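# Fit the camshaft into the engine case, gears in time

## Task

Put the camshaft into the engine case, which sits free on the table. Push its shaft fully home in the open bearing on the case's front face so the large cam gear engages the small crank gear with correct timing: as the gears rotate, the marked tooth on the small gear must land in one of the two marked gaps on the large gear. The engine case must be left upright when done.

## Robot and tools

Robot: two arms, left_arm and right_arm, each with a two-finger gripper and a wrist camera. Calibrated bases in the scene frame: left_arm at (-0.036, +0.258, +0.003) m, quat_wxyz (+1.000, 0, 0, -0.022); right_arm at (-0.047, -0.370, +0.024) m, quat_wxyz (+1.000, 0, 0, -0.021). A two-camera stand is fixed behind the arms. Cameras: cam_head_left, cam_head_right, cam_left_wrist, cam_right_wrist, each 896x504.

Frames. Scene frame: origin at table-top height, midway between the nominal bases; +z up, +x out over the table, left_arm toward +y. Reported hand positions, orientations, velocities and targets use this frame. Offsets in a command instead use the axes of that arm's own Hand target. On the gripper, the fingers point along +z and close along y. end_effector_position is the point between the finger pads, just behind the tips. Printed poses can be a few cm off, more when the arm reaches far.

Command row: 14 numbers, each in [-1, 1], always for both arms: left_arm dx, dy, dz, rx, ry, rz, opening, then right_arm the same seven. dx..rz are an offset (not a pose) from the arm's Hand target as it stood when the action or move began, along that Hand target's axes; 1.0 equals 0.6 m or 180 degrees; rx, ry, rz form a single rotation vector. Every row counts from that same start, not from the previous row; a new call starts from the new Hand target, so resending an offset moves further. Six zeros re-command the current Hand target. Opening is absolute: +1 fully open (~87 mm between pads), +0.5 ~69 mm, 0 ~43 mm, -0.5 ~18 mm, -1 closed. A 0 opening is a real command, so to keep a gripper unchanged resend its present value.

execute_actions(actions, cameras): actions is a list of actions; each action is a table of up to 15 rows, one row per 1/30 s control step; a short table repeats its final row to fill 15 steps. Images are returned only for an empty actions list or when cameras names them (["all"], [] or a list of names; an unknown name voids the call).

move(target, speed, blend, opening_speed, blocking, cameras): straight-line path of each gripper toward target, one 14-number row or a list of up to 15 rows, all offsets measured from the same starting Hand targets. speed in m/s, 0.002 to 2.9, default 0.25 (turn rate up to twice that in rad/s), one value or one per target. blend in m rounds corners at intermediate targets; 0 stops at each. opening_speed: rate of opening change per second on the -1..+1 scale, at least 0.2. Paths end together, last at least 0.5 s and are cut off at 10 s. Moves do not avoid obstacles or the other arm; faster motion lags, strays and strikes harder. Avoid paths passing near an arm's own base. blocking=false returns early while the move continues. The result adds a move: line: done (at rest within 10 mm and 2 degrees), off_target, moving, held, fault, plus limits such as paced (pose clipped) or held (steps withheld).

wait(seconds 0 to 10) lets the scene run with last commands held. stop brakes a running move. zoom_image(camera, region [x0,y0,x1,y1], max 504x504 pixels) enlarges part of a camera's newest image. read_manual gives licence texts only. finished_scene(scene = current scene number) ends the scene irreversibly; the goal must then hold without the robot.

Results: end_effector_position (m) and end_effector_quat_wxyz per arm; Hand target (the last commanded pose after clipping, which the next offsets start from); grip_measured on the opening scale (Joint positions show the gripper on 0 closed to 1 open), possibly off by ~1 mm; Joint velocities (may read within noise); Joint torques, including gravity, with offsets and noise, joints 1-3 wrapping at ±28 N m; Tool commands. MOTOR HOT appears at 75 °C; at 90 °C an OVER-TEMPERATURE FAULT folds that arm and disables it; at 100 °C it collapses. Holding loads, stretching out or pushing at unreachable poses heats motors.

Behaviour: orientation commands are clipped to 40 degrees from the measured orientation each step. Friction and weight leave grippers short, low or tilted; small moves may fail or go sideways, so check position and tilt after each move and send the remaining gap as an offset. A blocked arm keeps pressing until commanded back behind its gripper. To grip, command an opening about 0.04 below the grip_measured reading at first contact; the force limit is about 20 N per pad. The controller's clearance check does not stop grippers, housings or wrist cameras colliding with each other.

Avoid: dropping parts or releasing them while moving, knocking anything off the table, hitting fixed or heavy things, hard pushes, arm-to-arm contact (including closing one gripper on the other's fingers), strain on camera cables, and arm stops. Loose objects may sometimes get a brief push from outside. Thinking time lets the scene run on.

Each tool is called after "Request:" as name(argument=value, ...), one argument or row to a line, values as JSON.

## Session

Request:
execute_actions(
  actions=[],
)

Scene clock: 0.00 s.
left_arm: end_effector_position=(+0.3204, +0.2587, +0.0238) grip_measured=+0.983 end_effector_quat_wxyz=(+0.514, -0.072, +0.854, -0.026) | right_arm: end_effector_position=(+0.3368, -0.3941, +0.0649) grip_measured=+0.982 end_effector_quat_wxyz=(+0.550, +0.048, +0.833, -0.023)
Joint positions: left_arm=[0.05 1.513 0.343 0.68 -0.024 -0.147 0.991] | right_arm=[0 1.564 0.406 0.753 0.054 0.038 0.991]
Joint velocities: within noise
Joint torques (N m): no reading
Heat: left arm: 22 °C; right arm: 46 °C.
Hand target: left_arm +0.3242, +0.2587, +0.0292; +0.522, -0.072, +0.850, -0.026 | right_arm +0.3410, -0.3942, +0.0721; +0.560, +0.048, +0.827, -0.023
Tool commands: left_gripper/opening=+1.0 right_gripper/opening=+1.0

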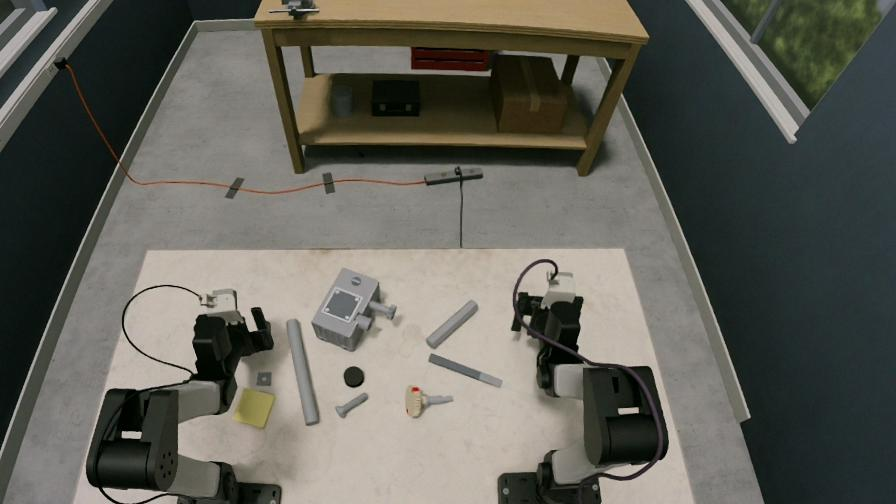

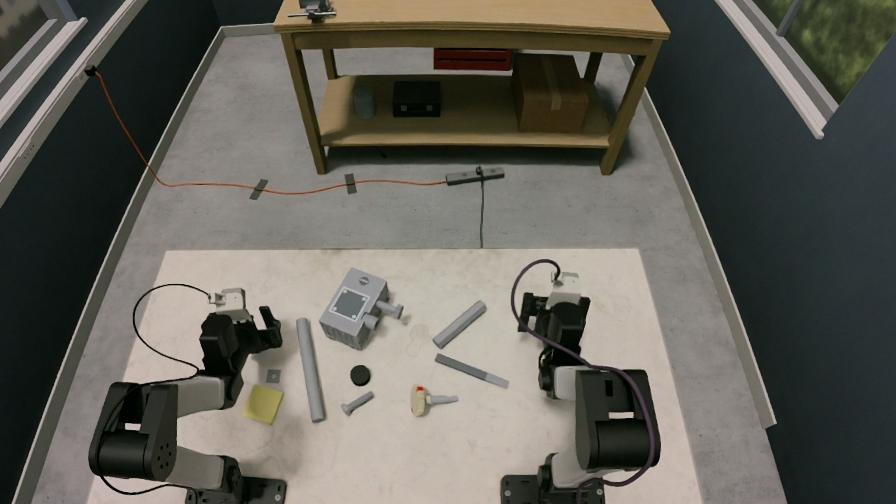

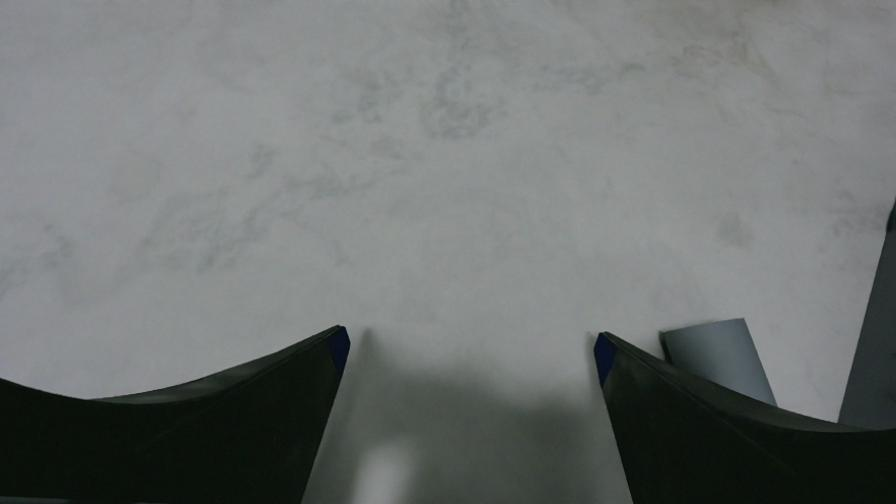

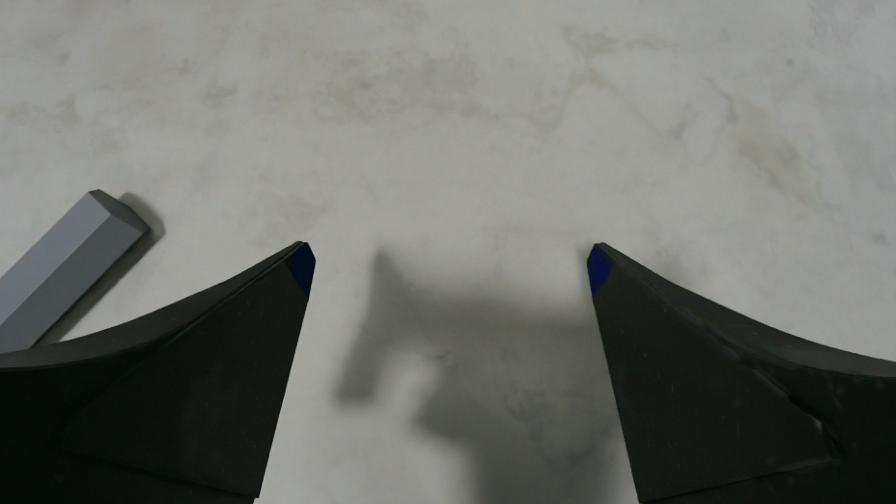

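Request:
move(
  target=[
    [0.1,-0.03,-0.2,0.05,0.07,0.1,0.3,0,0,0,0,0,0,1],
    [-0.154,-0.247,-0.336,0.2325,0.3068,0.443,0.3,0,0,0,0,0,0,1],
  ],
  blend=[0.05,0],
  speed=0.35,
  cameras=["all"],
)

Scene clock: 75.30 s.
left_arm: end_effector_position=(+0.2003, +0.1189, +0.2137) grip_measured=+0.300 end_effector_quat_wxyz=(+0.052, +0.638, +0.768, +0.003) | right_arm: end_effector_position=(+0.3368, -0.3941, +0.0649) grip_measured=+0.982 end_effector_quat_wxyz=(+0.550, +0.048, +0.833, -0.023)
Joint positions: left_arm=[-0.593 1.646 1.751 -1.571 0 0.749 0.65] | right_arm=[0 1.564 0.406 0.753 0.054 0.038 0.991]
Joint torques (N m): left_arm=[-0.91 -5.16 6.26 0.51 0.01 0.05] | right_arm=[-0.08 -4.46 6.04 2.4 0.11 0.06]
Heat: left arm: 29 °C; right arm: 45 °C.
Hand target: left_arm +0.1998, +0.1200, +0.2202; +0.000, +0.643, +0.766, +0.000 | right_arm +0.3410, -0.3942, +0.0721; +0.560, +0.048, +0.827, -0.023
Off the commanded pose: left_arm 0.007 m, 6 deg | right_arm 0.008 m, 1 deg.
joint sent to its limit (left arm) — joint 4 (wrist pitch), lower limit. The joint targets are off in orientation, not in position.
move: off_target (left_arm)

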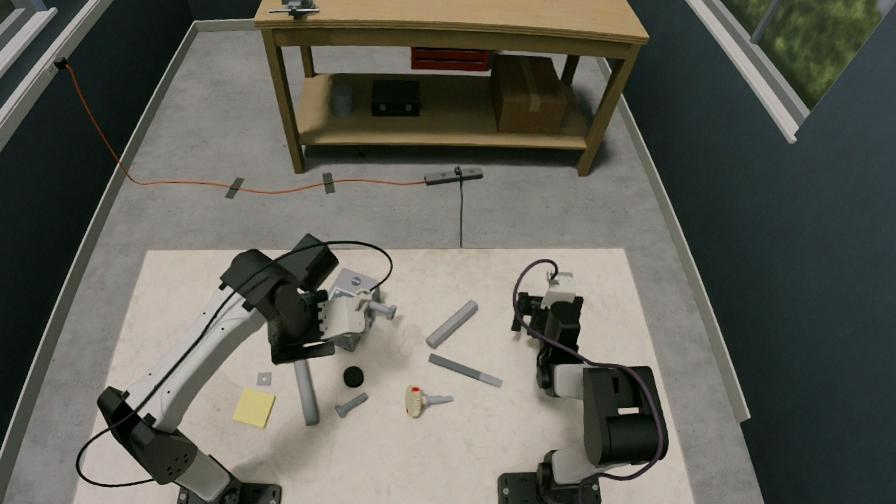

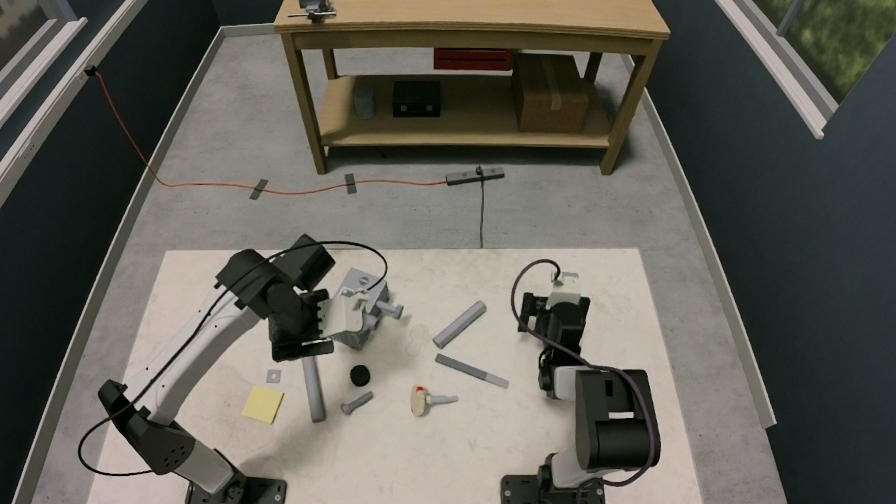

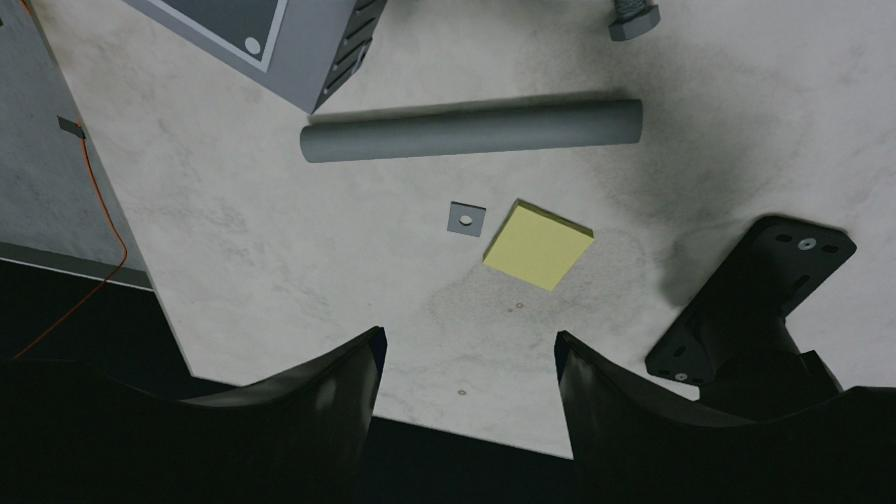

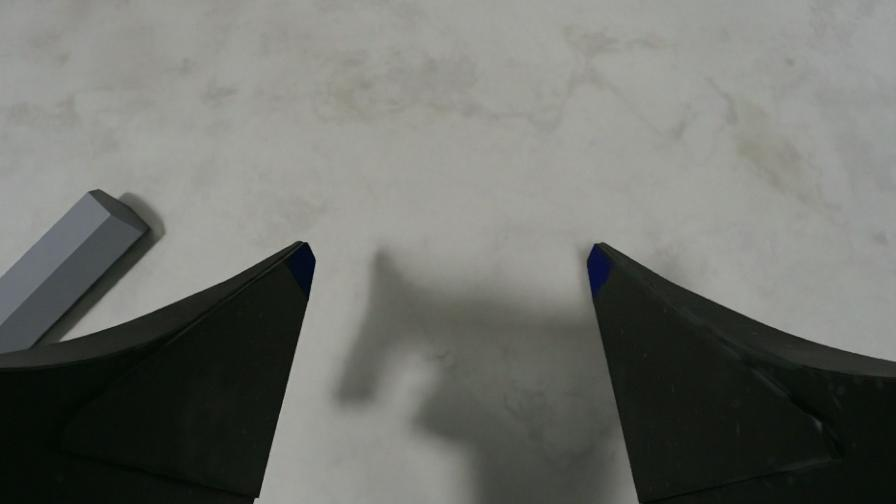

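Request:
move(
  target=[-0.325,-0.218,0.067,0,0,0.5,0.3,0,0,0,0,0,0,1],
  speed=0.35,
  cameras=["all"],
)

Scene clock: 84.57 s.
left_arm: end_effector_position=(+0.1056, -0.0928, +0.1779) grip_measured=+0.300 end_effector_quat_wxyz=(+0.013, +0.996, +0.092, +0.005) | right_arm: end_effector_position=(+0.3368, -0.3941, +0.0649) grip_measured=+0.982 end_effector_quat_wxyz=(+0.550, +0.048, +0.833, -0.023)
Joint positions: left_arm=[-1.255 1.97 2 -1.573 -0.004 1.659 0.65] | right_arm=[0 1.564 0.406 0.753 0.054 0.038 0.991]
Joint torques (N m): left_arm=[-0.66 -6.35 6.46 0.3 0.16 0.06] | right_arm=[-0.08 -4.56 6.05 2.4 0.1 0.07]
Heat: left arm: 26 °C; right arm: 44 °C.
Hand target: left_arm +0.1045, -0.0946, +0.1799; +0.000, +0.996, +0.086, +0.000 | right_arm +0.3410, -0.3942, +0.0721; +0.560, +0.048, +0.827, -0.023
Off the commanded pose: left_arm 0.003 m, 2 deg | right_arm 0.008 m, 1 deg.
joint sent to its limit (left arm) — joint 4 (wrist pitch), lower limit. The joint targets still meet the commanded pose.
move: done

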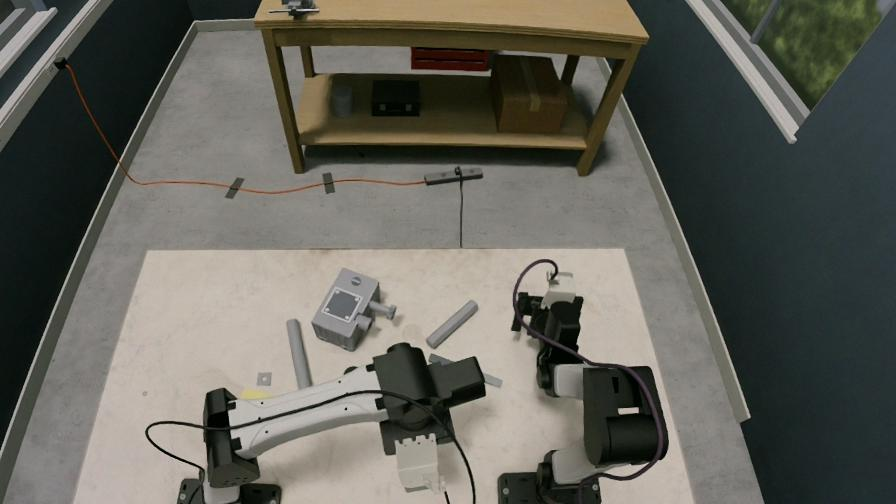

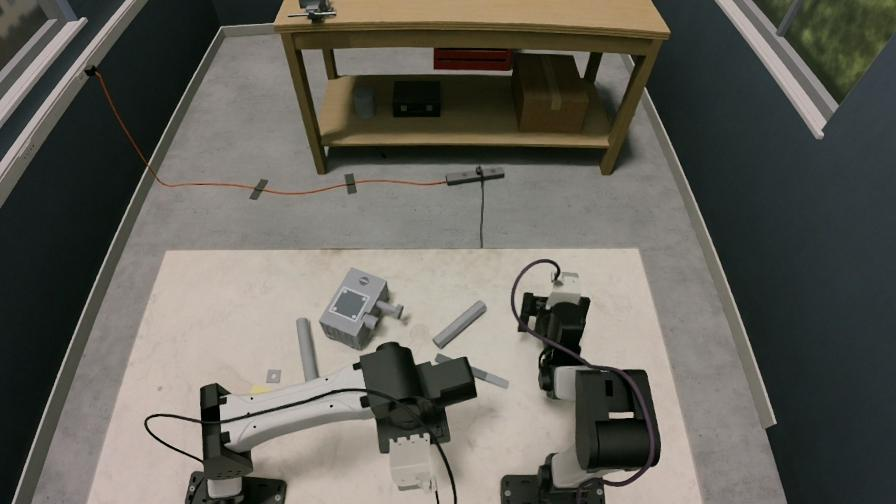

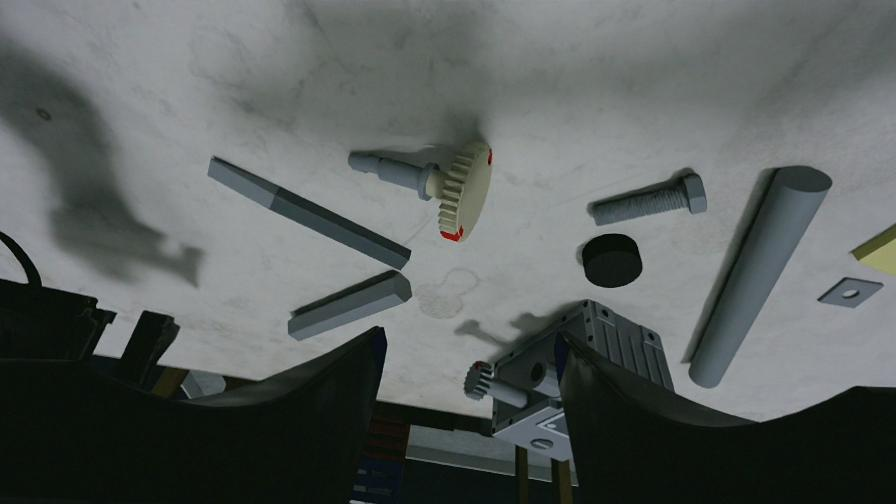

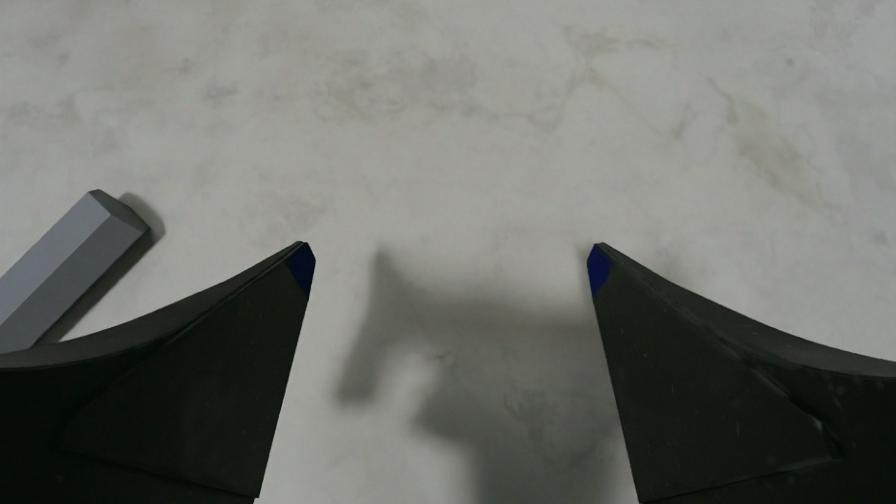

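Request:
zoom_image(
  camera="cam_left_wrist",
  region=[330, 120, 530, 260],
)

Request:
zoom_image(
  camera="cam_left_wrist",
  region=[440, 340, 560, 430],
)

Scaled by 2.520 from the camera's 896x504 image, which has a finer 1280x720 frame.

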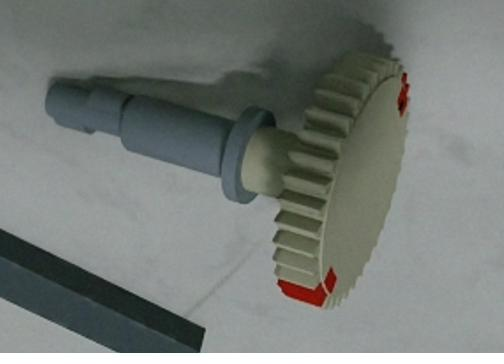

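Scaled by 4.200 from the camera's 896x504 image, which has a finer 1280x720 frame.

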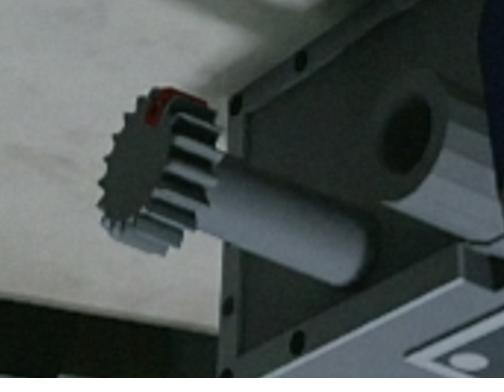

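Request:
move(
  target=[0.116,0.054,0.1,0.11,0,0.022,0,0,0,0,0,0,0,1],
  speed=0.2,
  cameras=["all"],
)

Request:
zoom_image(
  camera="cam_left_wrist",
  region=[340, 160, 600, 350],
)

Scene clock: 127.83 s.
left_arm: end_effector_position=(+0.1748, -0.1142, +0.1169) grip_measured=+0.000 end_effector_quat_wxyz=(-0.059, +0.997, +0.039, +0.034) | right_arm: end_effector_position=(+0.3368, -0.3941, +0.0649) grip_measured=+0.982 end_effector_quat_wxyz=(+0.550, +0.048, +0.833, -0.023)
Joint positions: left_arm=[-1.147 2.244 2.159 -1.575 -0.103 1.868 0.5] | right_arm=[0 1.564 0.406 0.753 0.054 0.038 0.991]
Joint torques (N m): left_arm=[-0.16 -8.1 6.34 0.06 -0.03 0.07] | right_arm=[-0.1 -4.41 6.12 2.41 0.09 0.08]
Heat: left arm: 26 °C; right arm: 43 °C.
Hand target: left_arm +0.1785, -0.1146, +0.1199; -0.171, +0.984, +0.051, -0.015 | right_arm +0.3410, -0.3942, +0.0721; +0.560, +0.048, +0.827, -0.023
Off the commanded pose: left_arm 0.005 m, 14 deg | right_arm 0.008 m, 1 deg.
joint sent to its limit (left arm) — joint 4 (wrist pitch), lower limit. The joint targets are off in orientation, not in position.
move: off_target (left_arm)

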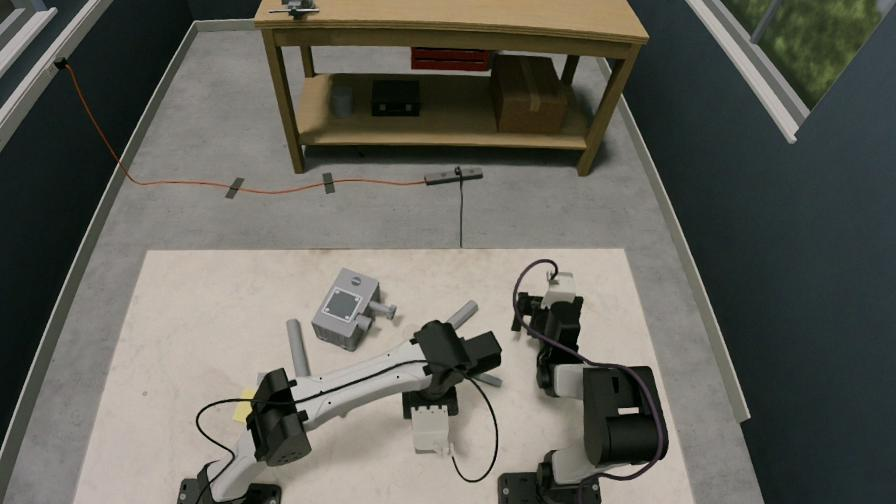

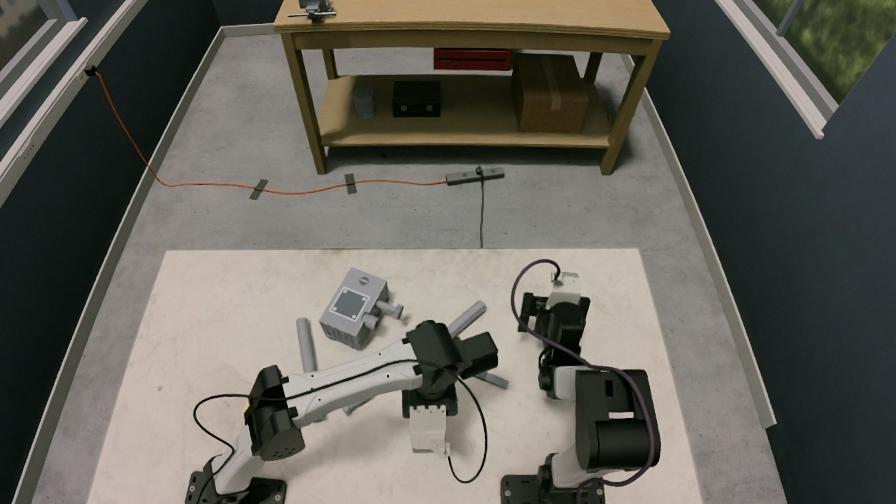

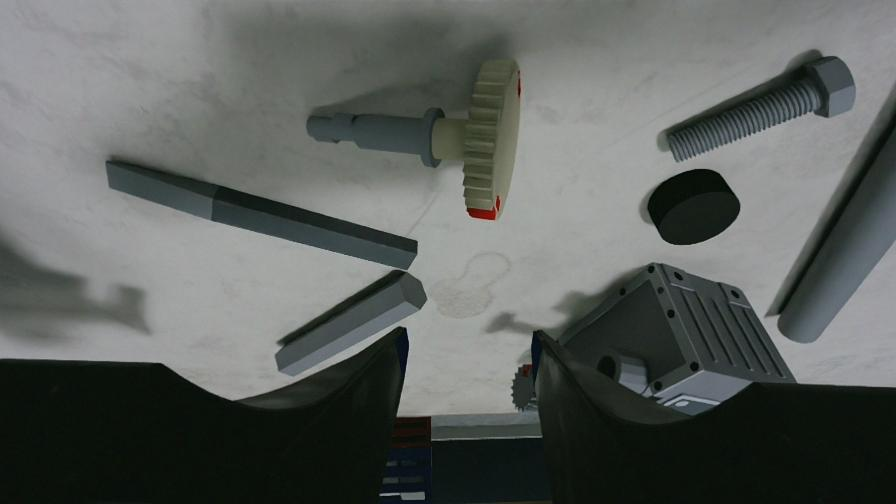

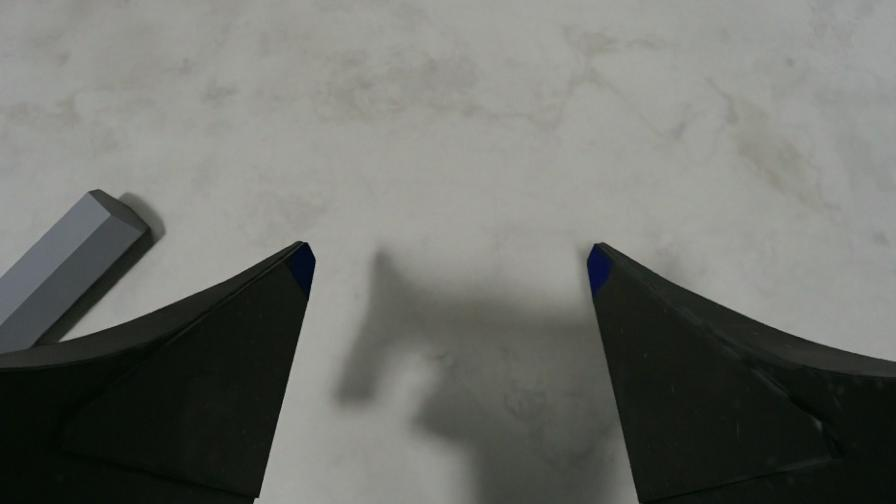

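Scaled by 1.938 from the camera's 896x504 image, which has a finer 1280x720 frame.

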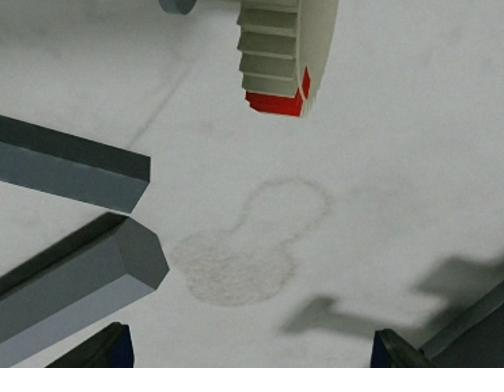

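Request:
move(
  target=[-0.0095,0.012,0.06,-0.06,0,0,0,0,0,0,0,0,0,1],
  speed=0.12,
  cameras=["cam_left_wrist","cam_head_left"],
)

Request:
zoom_image(
  camera="cam_left_wrist",
  region=[380, 40, 580, 360],
)

Scene clock: 146.63 s.
left_arm: end_effector_position=(+0.1706, -0.1071, +0.0885) grip_measured=+0.000 end_effector_quat_wxyz=(-0.083, +0.995, +0.049, -0.005) | right_arm: end_effector_position=(+0.3368, -0.3941, +0.0649) grip_measured=+0.982 end_effector_quat_wxyz=(+0.550, +0.048, +0.833, -0.023)
Joint positions: left_arm=[-1.127 2.285 2.12 -1.566 -0.048 1.868 0.5] | right_arm=[0 1.564 0.406 0.753 0.054 0.038 0.991]
Joint torques (N m): left_arm=[0.02 -8.27 4.4 0.19 0.26 0.01] | right_arm=[-0.12 -4.36 6.05 2.42 0.12 0.08]
Heat: left arm: 27 °C; right arm: 43 °C.
Hand target: left_arm +0.1718, -0.1098, +0.0837; -0.078, +0.996, +0.052, -0.010 | right_arm +0.3410, -0.3942, +0.0721; +0.560, +0.048, +0.827, -0.023
Off the commanded pose: left_arm 0.006 m, 1 deg | right_arm 0.008 m, 1 deg.
move: done
Images, in order (width x height): cam_head_left 896x504, cam_left_wrist 896x504.

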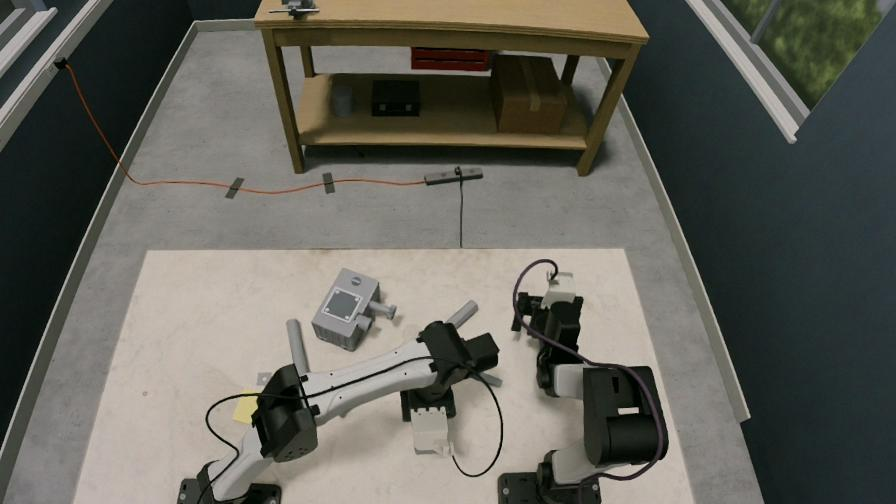

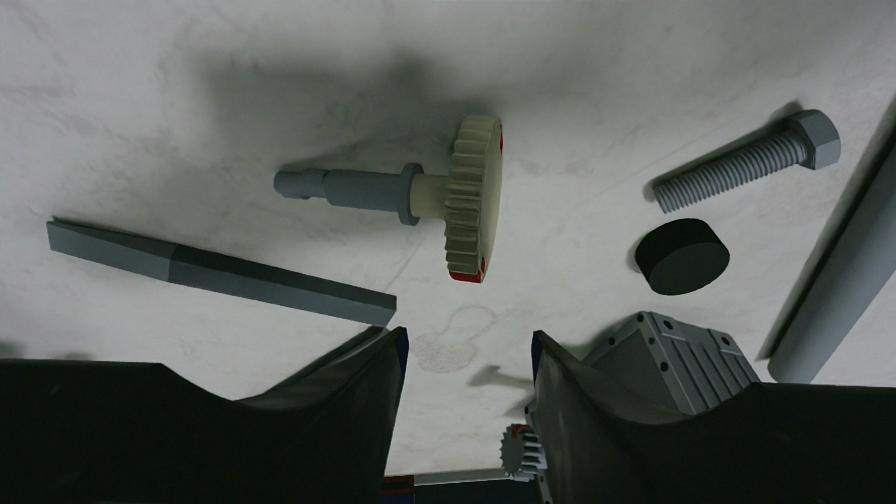

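Scaled by 1.575 from the camera's 896x504 image, which has a finer 1280x720 frame.

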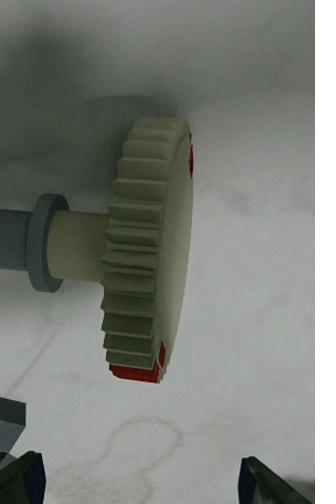

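Request:
move(
  target=[0.007,0,0.042,0,0,0,0,0,0,0,0,0,0,1],
  speed=0.1,
  cameras=["cam_left_wrist","cam_head_left"],
)

Scene clock: 161.53 s.
left_arm: end_effector_position=(+0.1731, -0.1032, +0.0583) grip_measured=+0.000 end_effector_quat_wxyz=(-0.089, +0.995, +0.052, -0.007) | right_arm: end_effector_position=(+0.3368, -0.3941, +0.0649) grip_measured=+0.982 end_effector_quat_wxyz=(+0.550, +0.048, +0.833, -0.023)
Joint positions: left_arm=[-1.118 2.285 1.999 -1.457 -0.048 1.872 0.5] | right_arm=[0 1.564 0.406 0.753 0.054 0.038 0.991]
Joint torques (N m): left_arm=[0.16 -9.35 4.26 0.18 0.23 0.09] | right_arm=[-0.12 -4.42 6.09 2.41 0.1 0.06]
Heat: left arm: 29 °C; right arm: 42 °C.
Hand target: left_arm +0.1753, -0.1055, +0.0587; -0.078, +0.996, +0.052, -0.010 | right_arm +0.3410, -0.3942, +0.0721; +0.560, +0.048, +0.827, -0.023
Off the commanded pose: left_arm 0.003 m, 1 deg | right_arm 0.008 m, 1 deg.
move: done
Images, in order (width x height): cam_head_left 896x504, cam_left_wrist 896x504.

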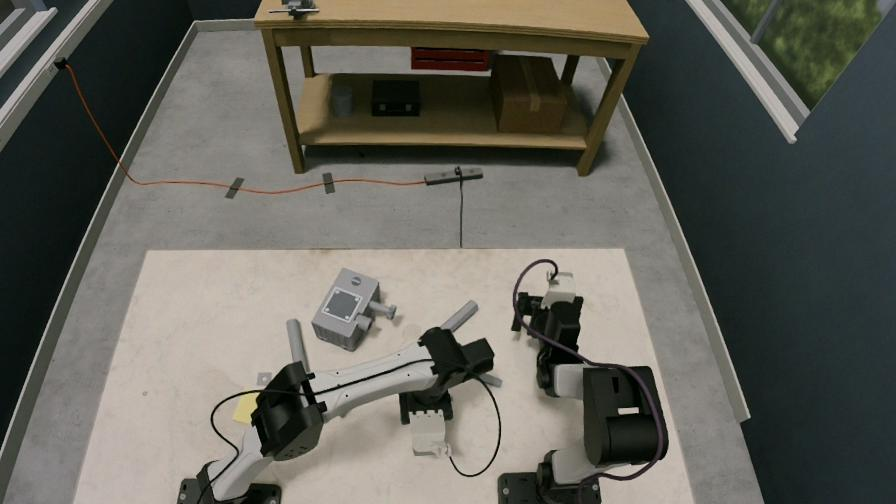

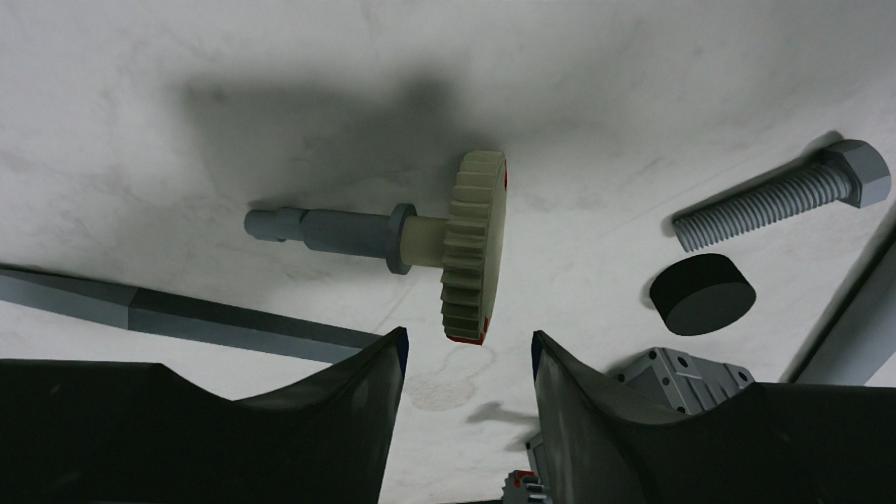

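Request:
move(
  target=[
    [0.005,0,0.02,0,0,0,0,0,0,0,0,0,0,1],
    [0.005,0,0.02,0,0,0,-0.85,0,0,0,0,0,0,1],
  ],
  speed=0.08,
  opening_speed=0.5,
  cameras=["cam_left_wrist","cam_head_left"],
)

Scene clock: 171.10 s.
left_arm: end_effector_position=(+0.1755, -0.1007, +0.0462) grip_measured=-0.642 end_effector_quat_wxyz=(-0.089, +0.995, +0.052, -0.009) | right_arm: end_effector_position=(+0.3368, -0.3941, +0.0649) grip_measured=+0.982 end_effector_quat_wxyz=(+0.550, +0.048, +0.833, -0.023)
Joint positions: left_arm=[-1.11 2.285 1.951 -1.41 -0.048 1.88 0.179] | right_arm=[0 1.564 0.406 0.753 0.054 0.038 0.991]
Joint torques (N m): left_arm=[0.16 -9.39 4.26 0.19 0.22 0.08] | right_arm=[-0.08 -4.46 6.05 2.4 0.11 0.07]
Heat: left arm: 31 °C; right arm: 42 °C.
Hand target: left_arm +0.1780, -0.1033, +0.0468; -0.078, +0.996, +0.052, -0.010 | right_arm +0.3410, -0.3942, +0.0721; +0.560, +0.048, +0.827, -0.023
Off the commanded pose: left_arm 0.004 m, 1 deg | right_arm 0.008 m, 1 deg.
move: done
Images, in order (width x height): cam_head_left 896x504, cam_left_wrist 896x504.

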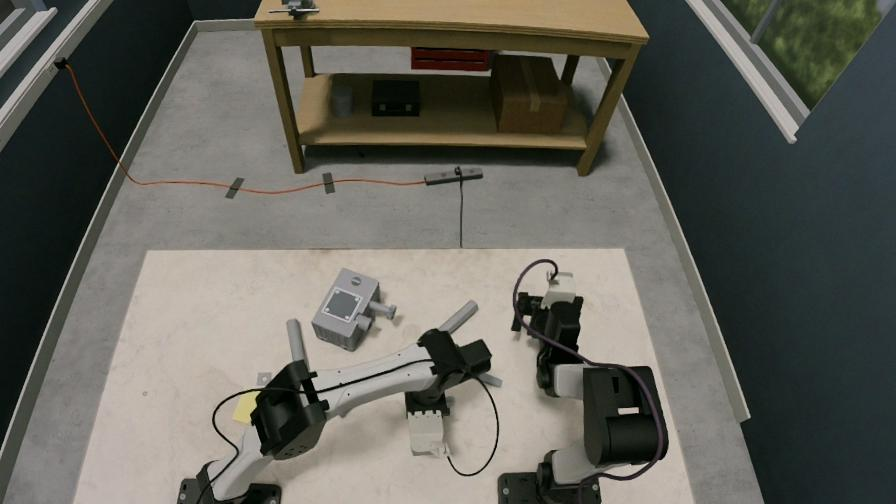

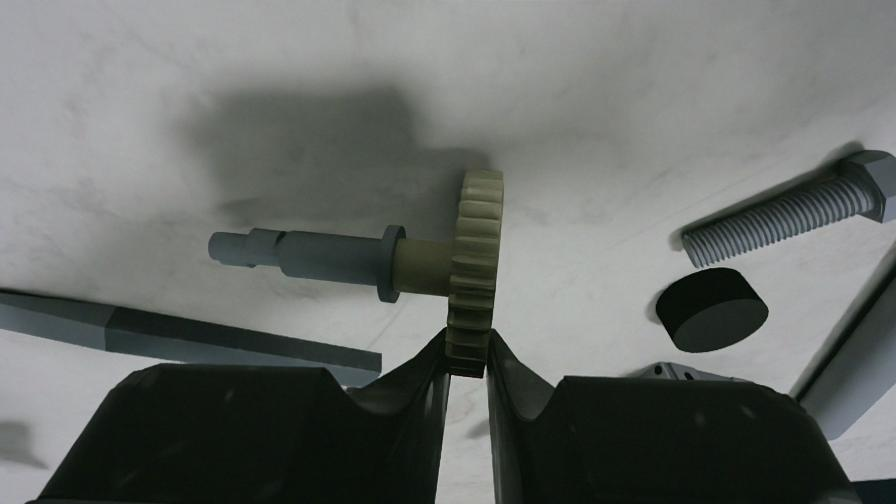

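Request:
move(
  target=[
    [0,0,-0.1,0,0,0,-0.85,0,0,0,0,0,0,1],
    [0.03,0.02,-0.217,-0.011,-0.033,-0.3,-0.85,0,0,0,0,0,0,1],
    [0.092,0.056,-0.217,-0.0215,-0.065,-0.843,-0.85,0,0,0,0,0,0,1],
  ],
  speed=[0.1,0.4,0.5],
  blend=[0.02,0.03,0],
  cameras=["all"],
)

Scene clock: 190.30 s.
left_arm: end_effector_position=(+0.2355, -0.1486, +0.1655) grip_measured=-0.651 end_effector_quat_wxyz=(+0.115, +0.179, +0.970, -0.114) | right_arm: end_effector_position=(+0.3360, -0.3942, +0.0637) grip_measured=+0.982 end_effector_quat_wxyz=(+0.548, +0.048, +0.835, -0.023)
Joint positions: left_arm=[-0.889 2.5 2.842 -1.588 0.008 -0.57 0.175] | right_arm=[0 1.564 0.406 0.748 0.054 0.038 0.991]
Joint torques (N m): left_arm=[0.21 -9.24 6.6 1.1 0.12 -0.05] | right_arm=[-0.12 -4.51 6.09 2.47 0.11 0.06]
Heat: left arm: 33 °C; right arm: 41 °C.
Hand target: left_arm +0.2401, -0.1505, +0.1694; +0.000, +0.190, +0.982, +0.000 | right_arm +0.3410, -0.3942, +0.0721; +0.560, +0.048, +0.827, -0.023
Off the commanded pose: left_arm 0.006 m, 19 deg | right_arm 0.010 m, 2 deg.
elbow stopped short (left arm): the move would have taken joint 3 (elbow) straighter than the controller allows.
joint read past its limit (left arm) — joint 4 (wrist pitch), lower limit.
move: off_target (left_arm)

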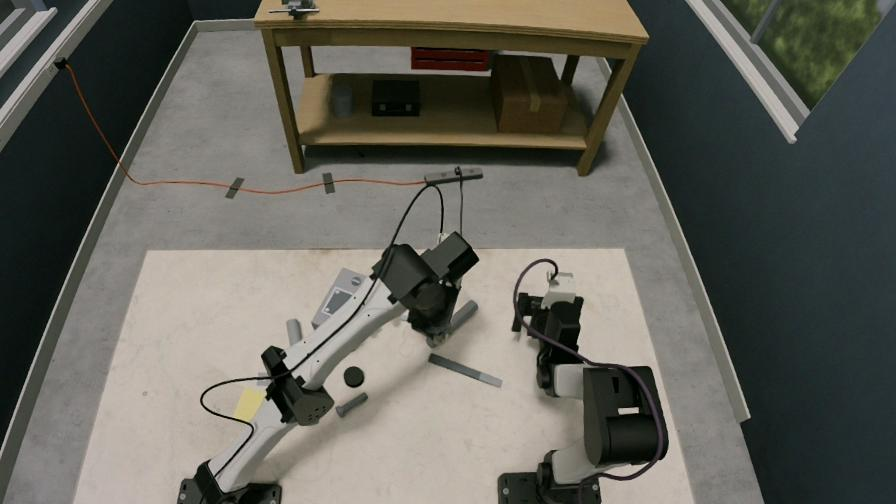

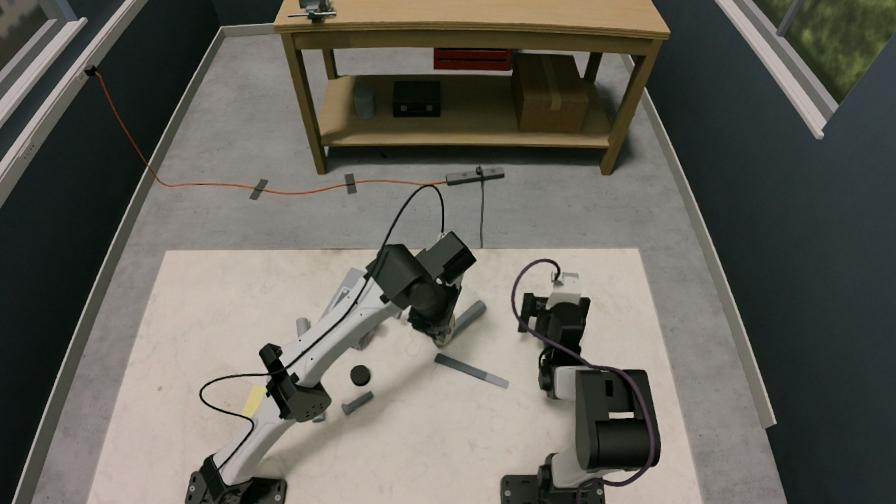

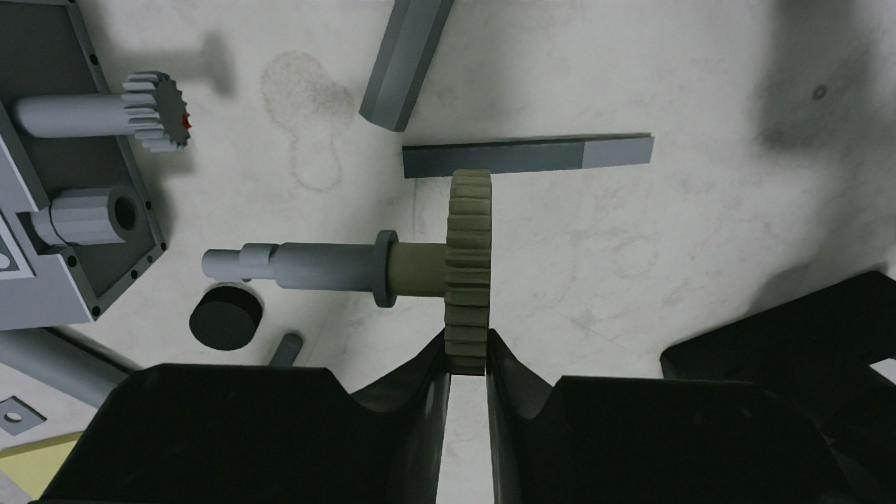

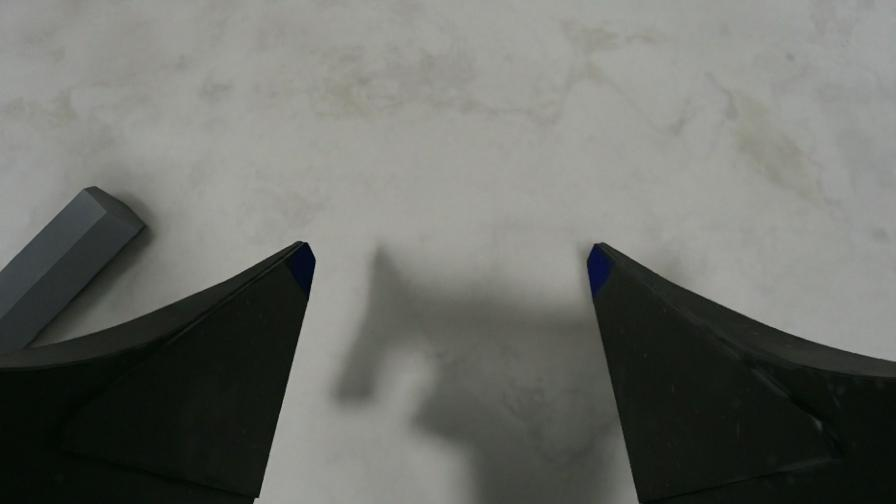

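Request:
move(
  target=[0.0133,0.02,0.087,0,-0.0556,-0.0056,-0.85,0,0,0,0,0,0,1],
  speed=0.15,
  cameras=["cam_left_wrist"],
)

Request:
zoom_image(
  camera="cam_left_wrist",
  region=[0, 60, 504, 380],
)

Scene clock: 242.37 s.
left_arm: end_effector_position=(+0.2366, -0.1358, +0.1180) grip_measured=-0.651 end_effector_quat_wxyz=(+0.093, +0.180, +0.979, -0.036) | right_arm: end_effector_position=(+0.3360, -0.3942, +0.0637) grip_measured=+0.982 end_effector_quat_wxyz=(+0.548, +0.048, +0.835, -0.023)
Joint positions: left_arm=[-0.902 2.552 2.753 -1.588 -0.076 -0.575 0.175] | right_arm=[0 1.564 0.406 0.748 0.054 0.038 0.991]
Joint torques (N m): left_arm=[-0.8 -9.94 4.74 0.84 -0.17 -0.06] | right_arm=[-0.1 -4.38 6.05 2.45 0.11 0.08]
Heat: left arm: 33 °C; right arm: 40 °C.
Hand target: left_arm +0.2371, -0.1364, +0.1172; +0.085, +0.180, +0.980, -0.016 | right_arm +0.3410, -0.3942, +0.0721; +0.560, +0.048, +0.827, -0.023
Off the commanded pose: left_arm 0.001 m, 2 deg | right_arm 0.010 m, 2 deg.
joint read past its limit (left arm) — joint 4 (wrist pitch), lower limit.
joint sent to its limit (left arm) — joint 4 (wrist pitch), lower limit. The joint targets still meet the commanded pose.
move: done
Images, in order (width x height): cam_left_wrist 896x504.

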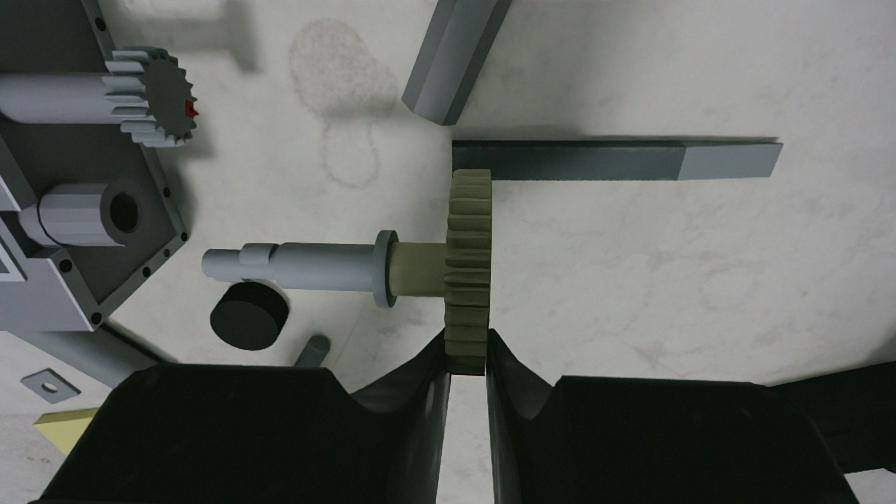

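Scaled by 1.000.

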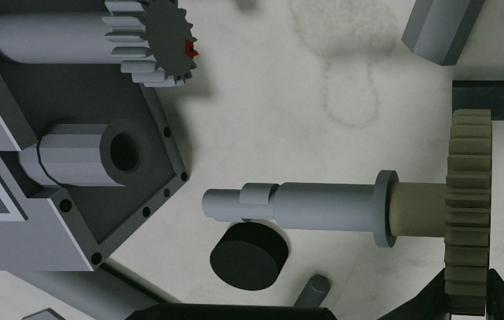

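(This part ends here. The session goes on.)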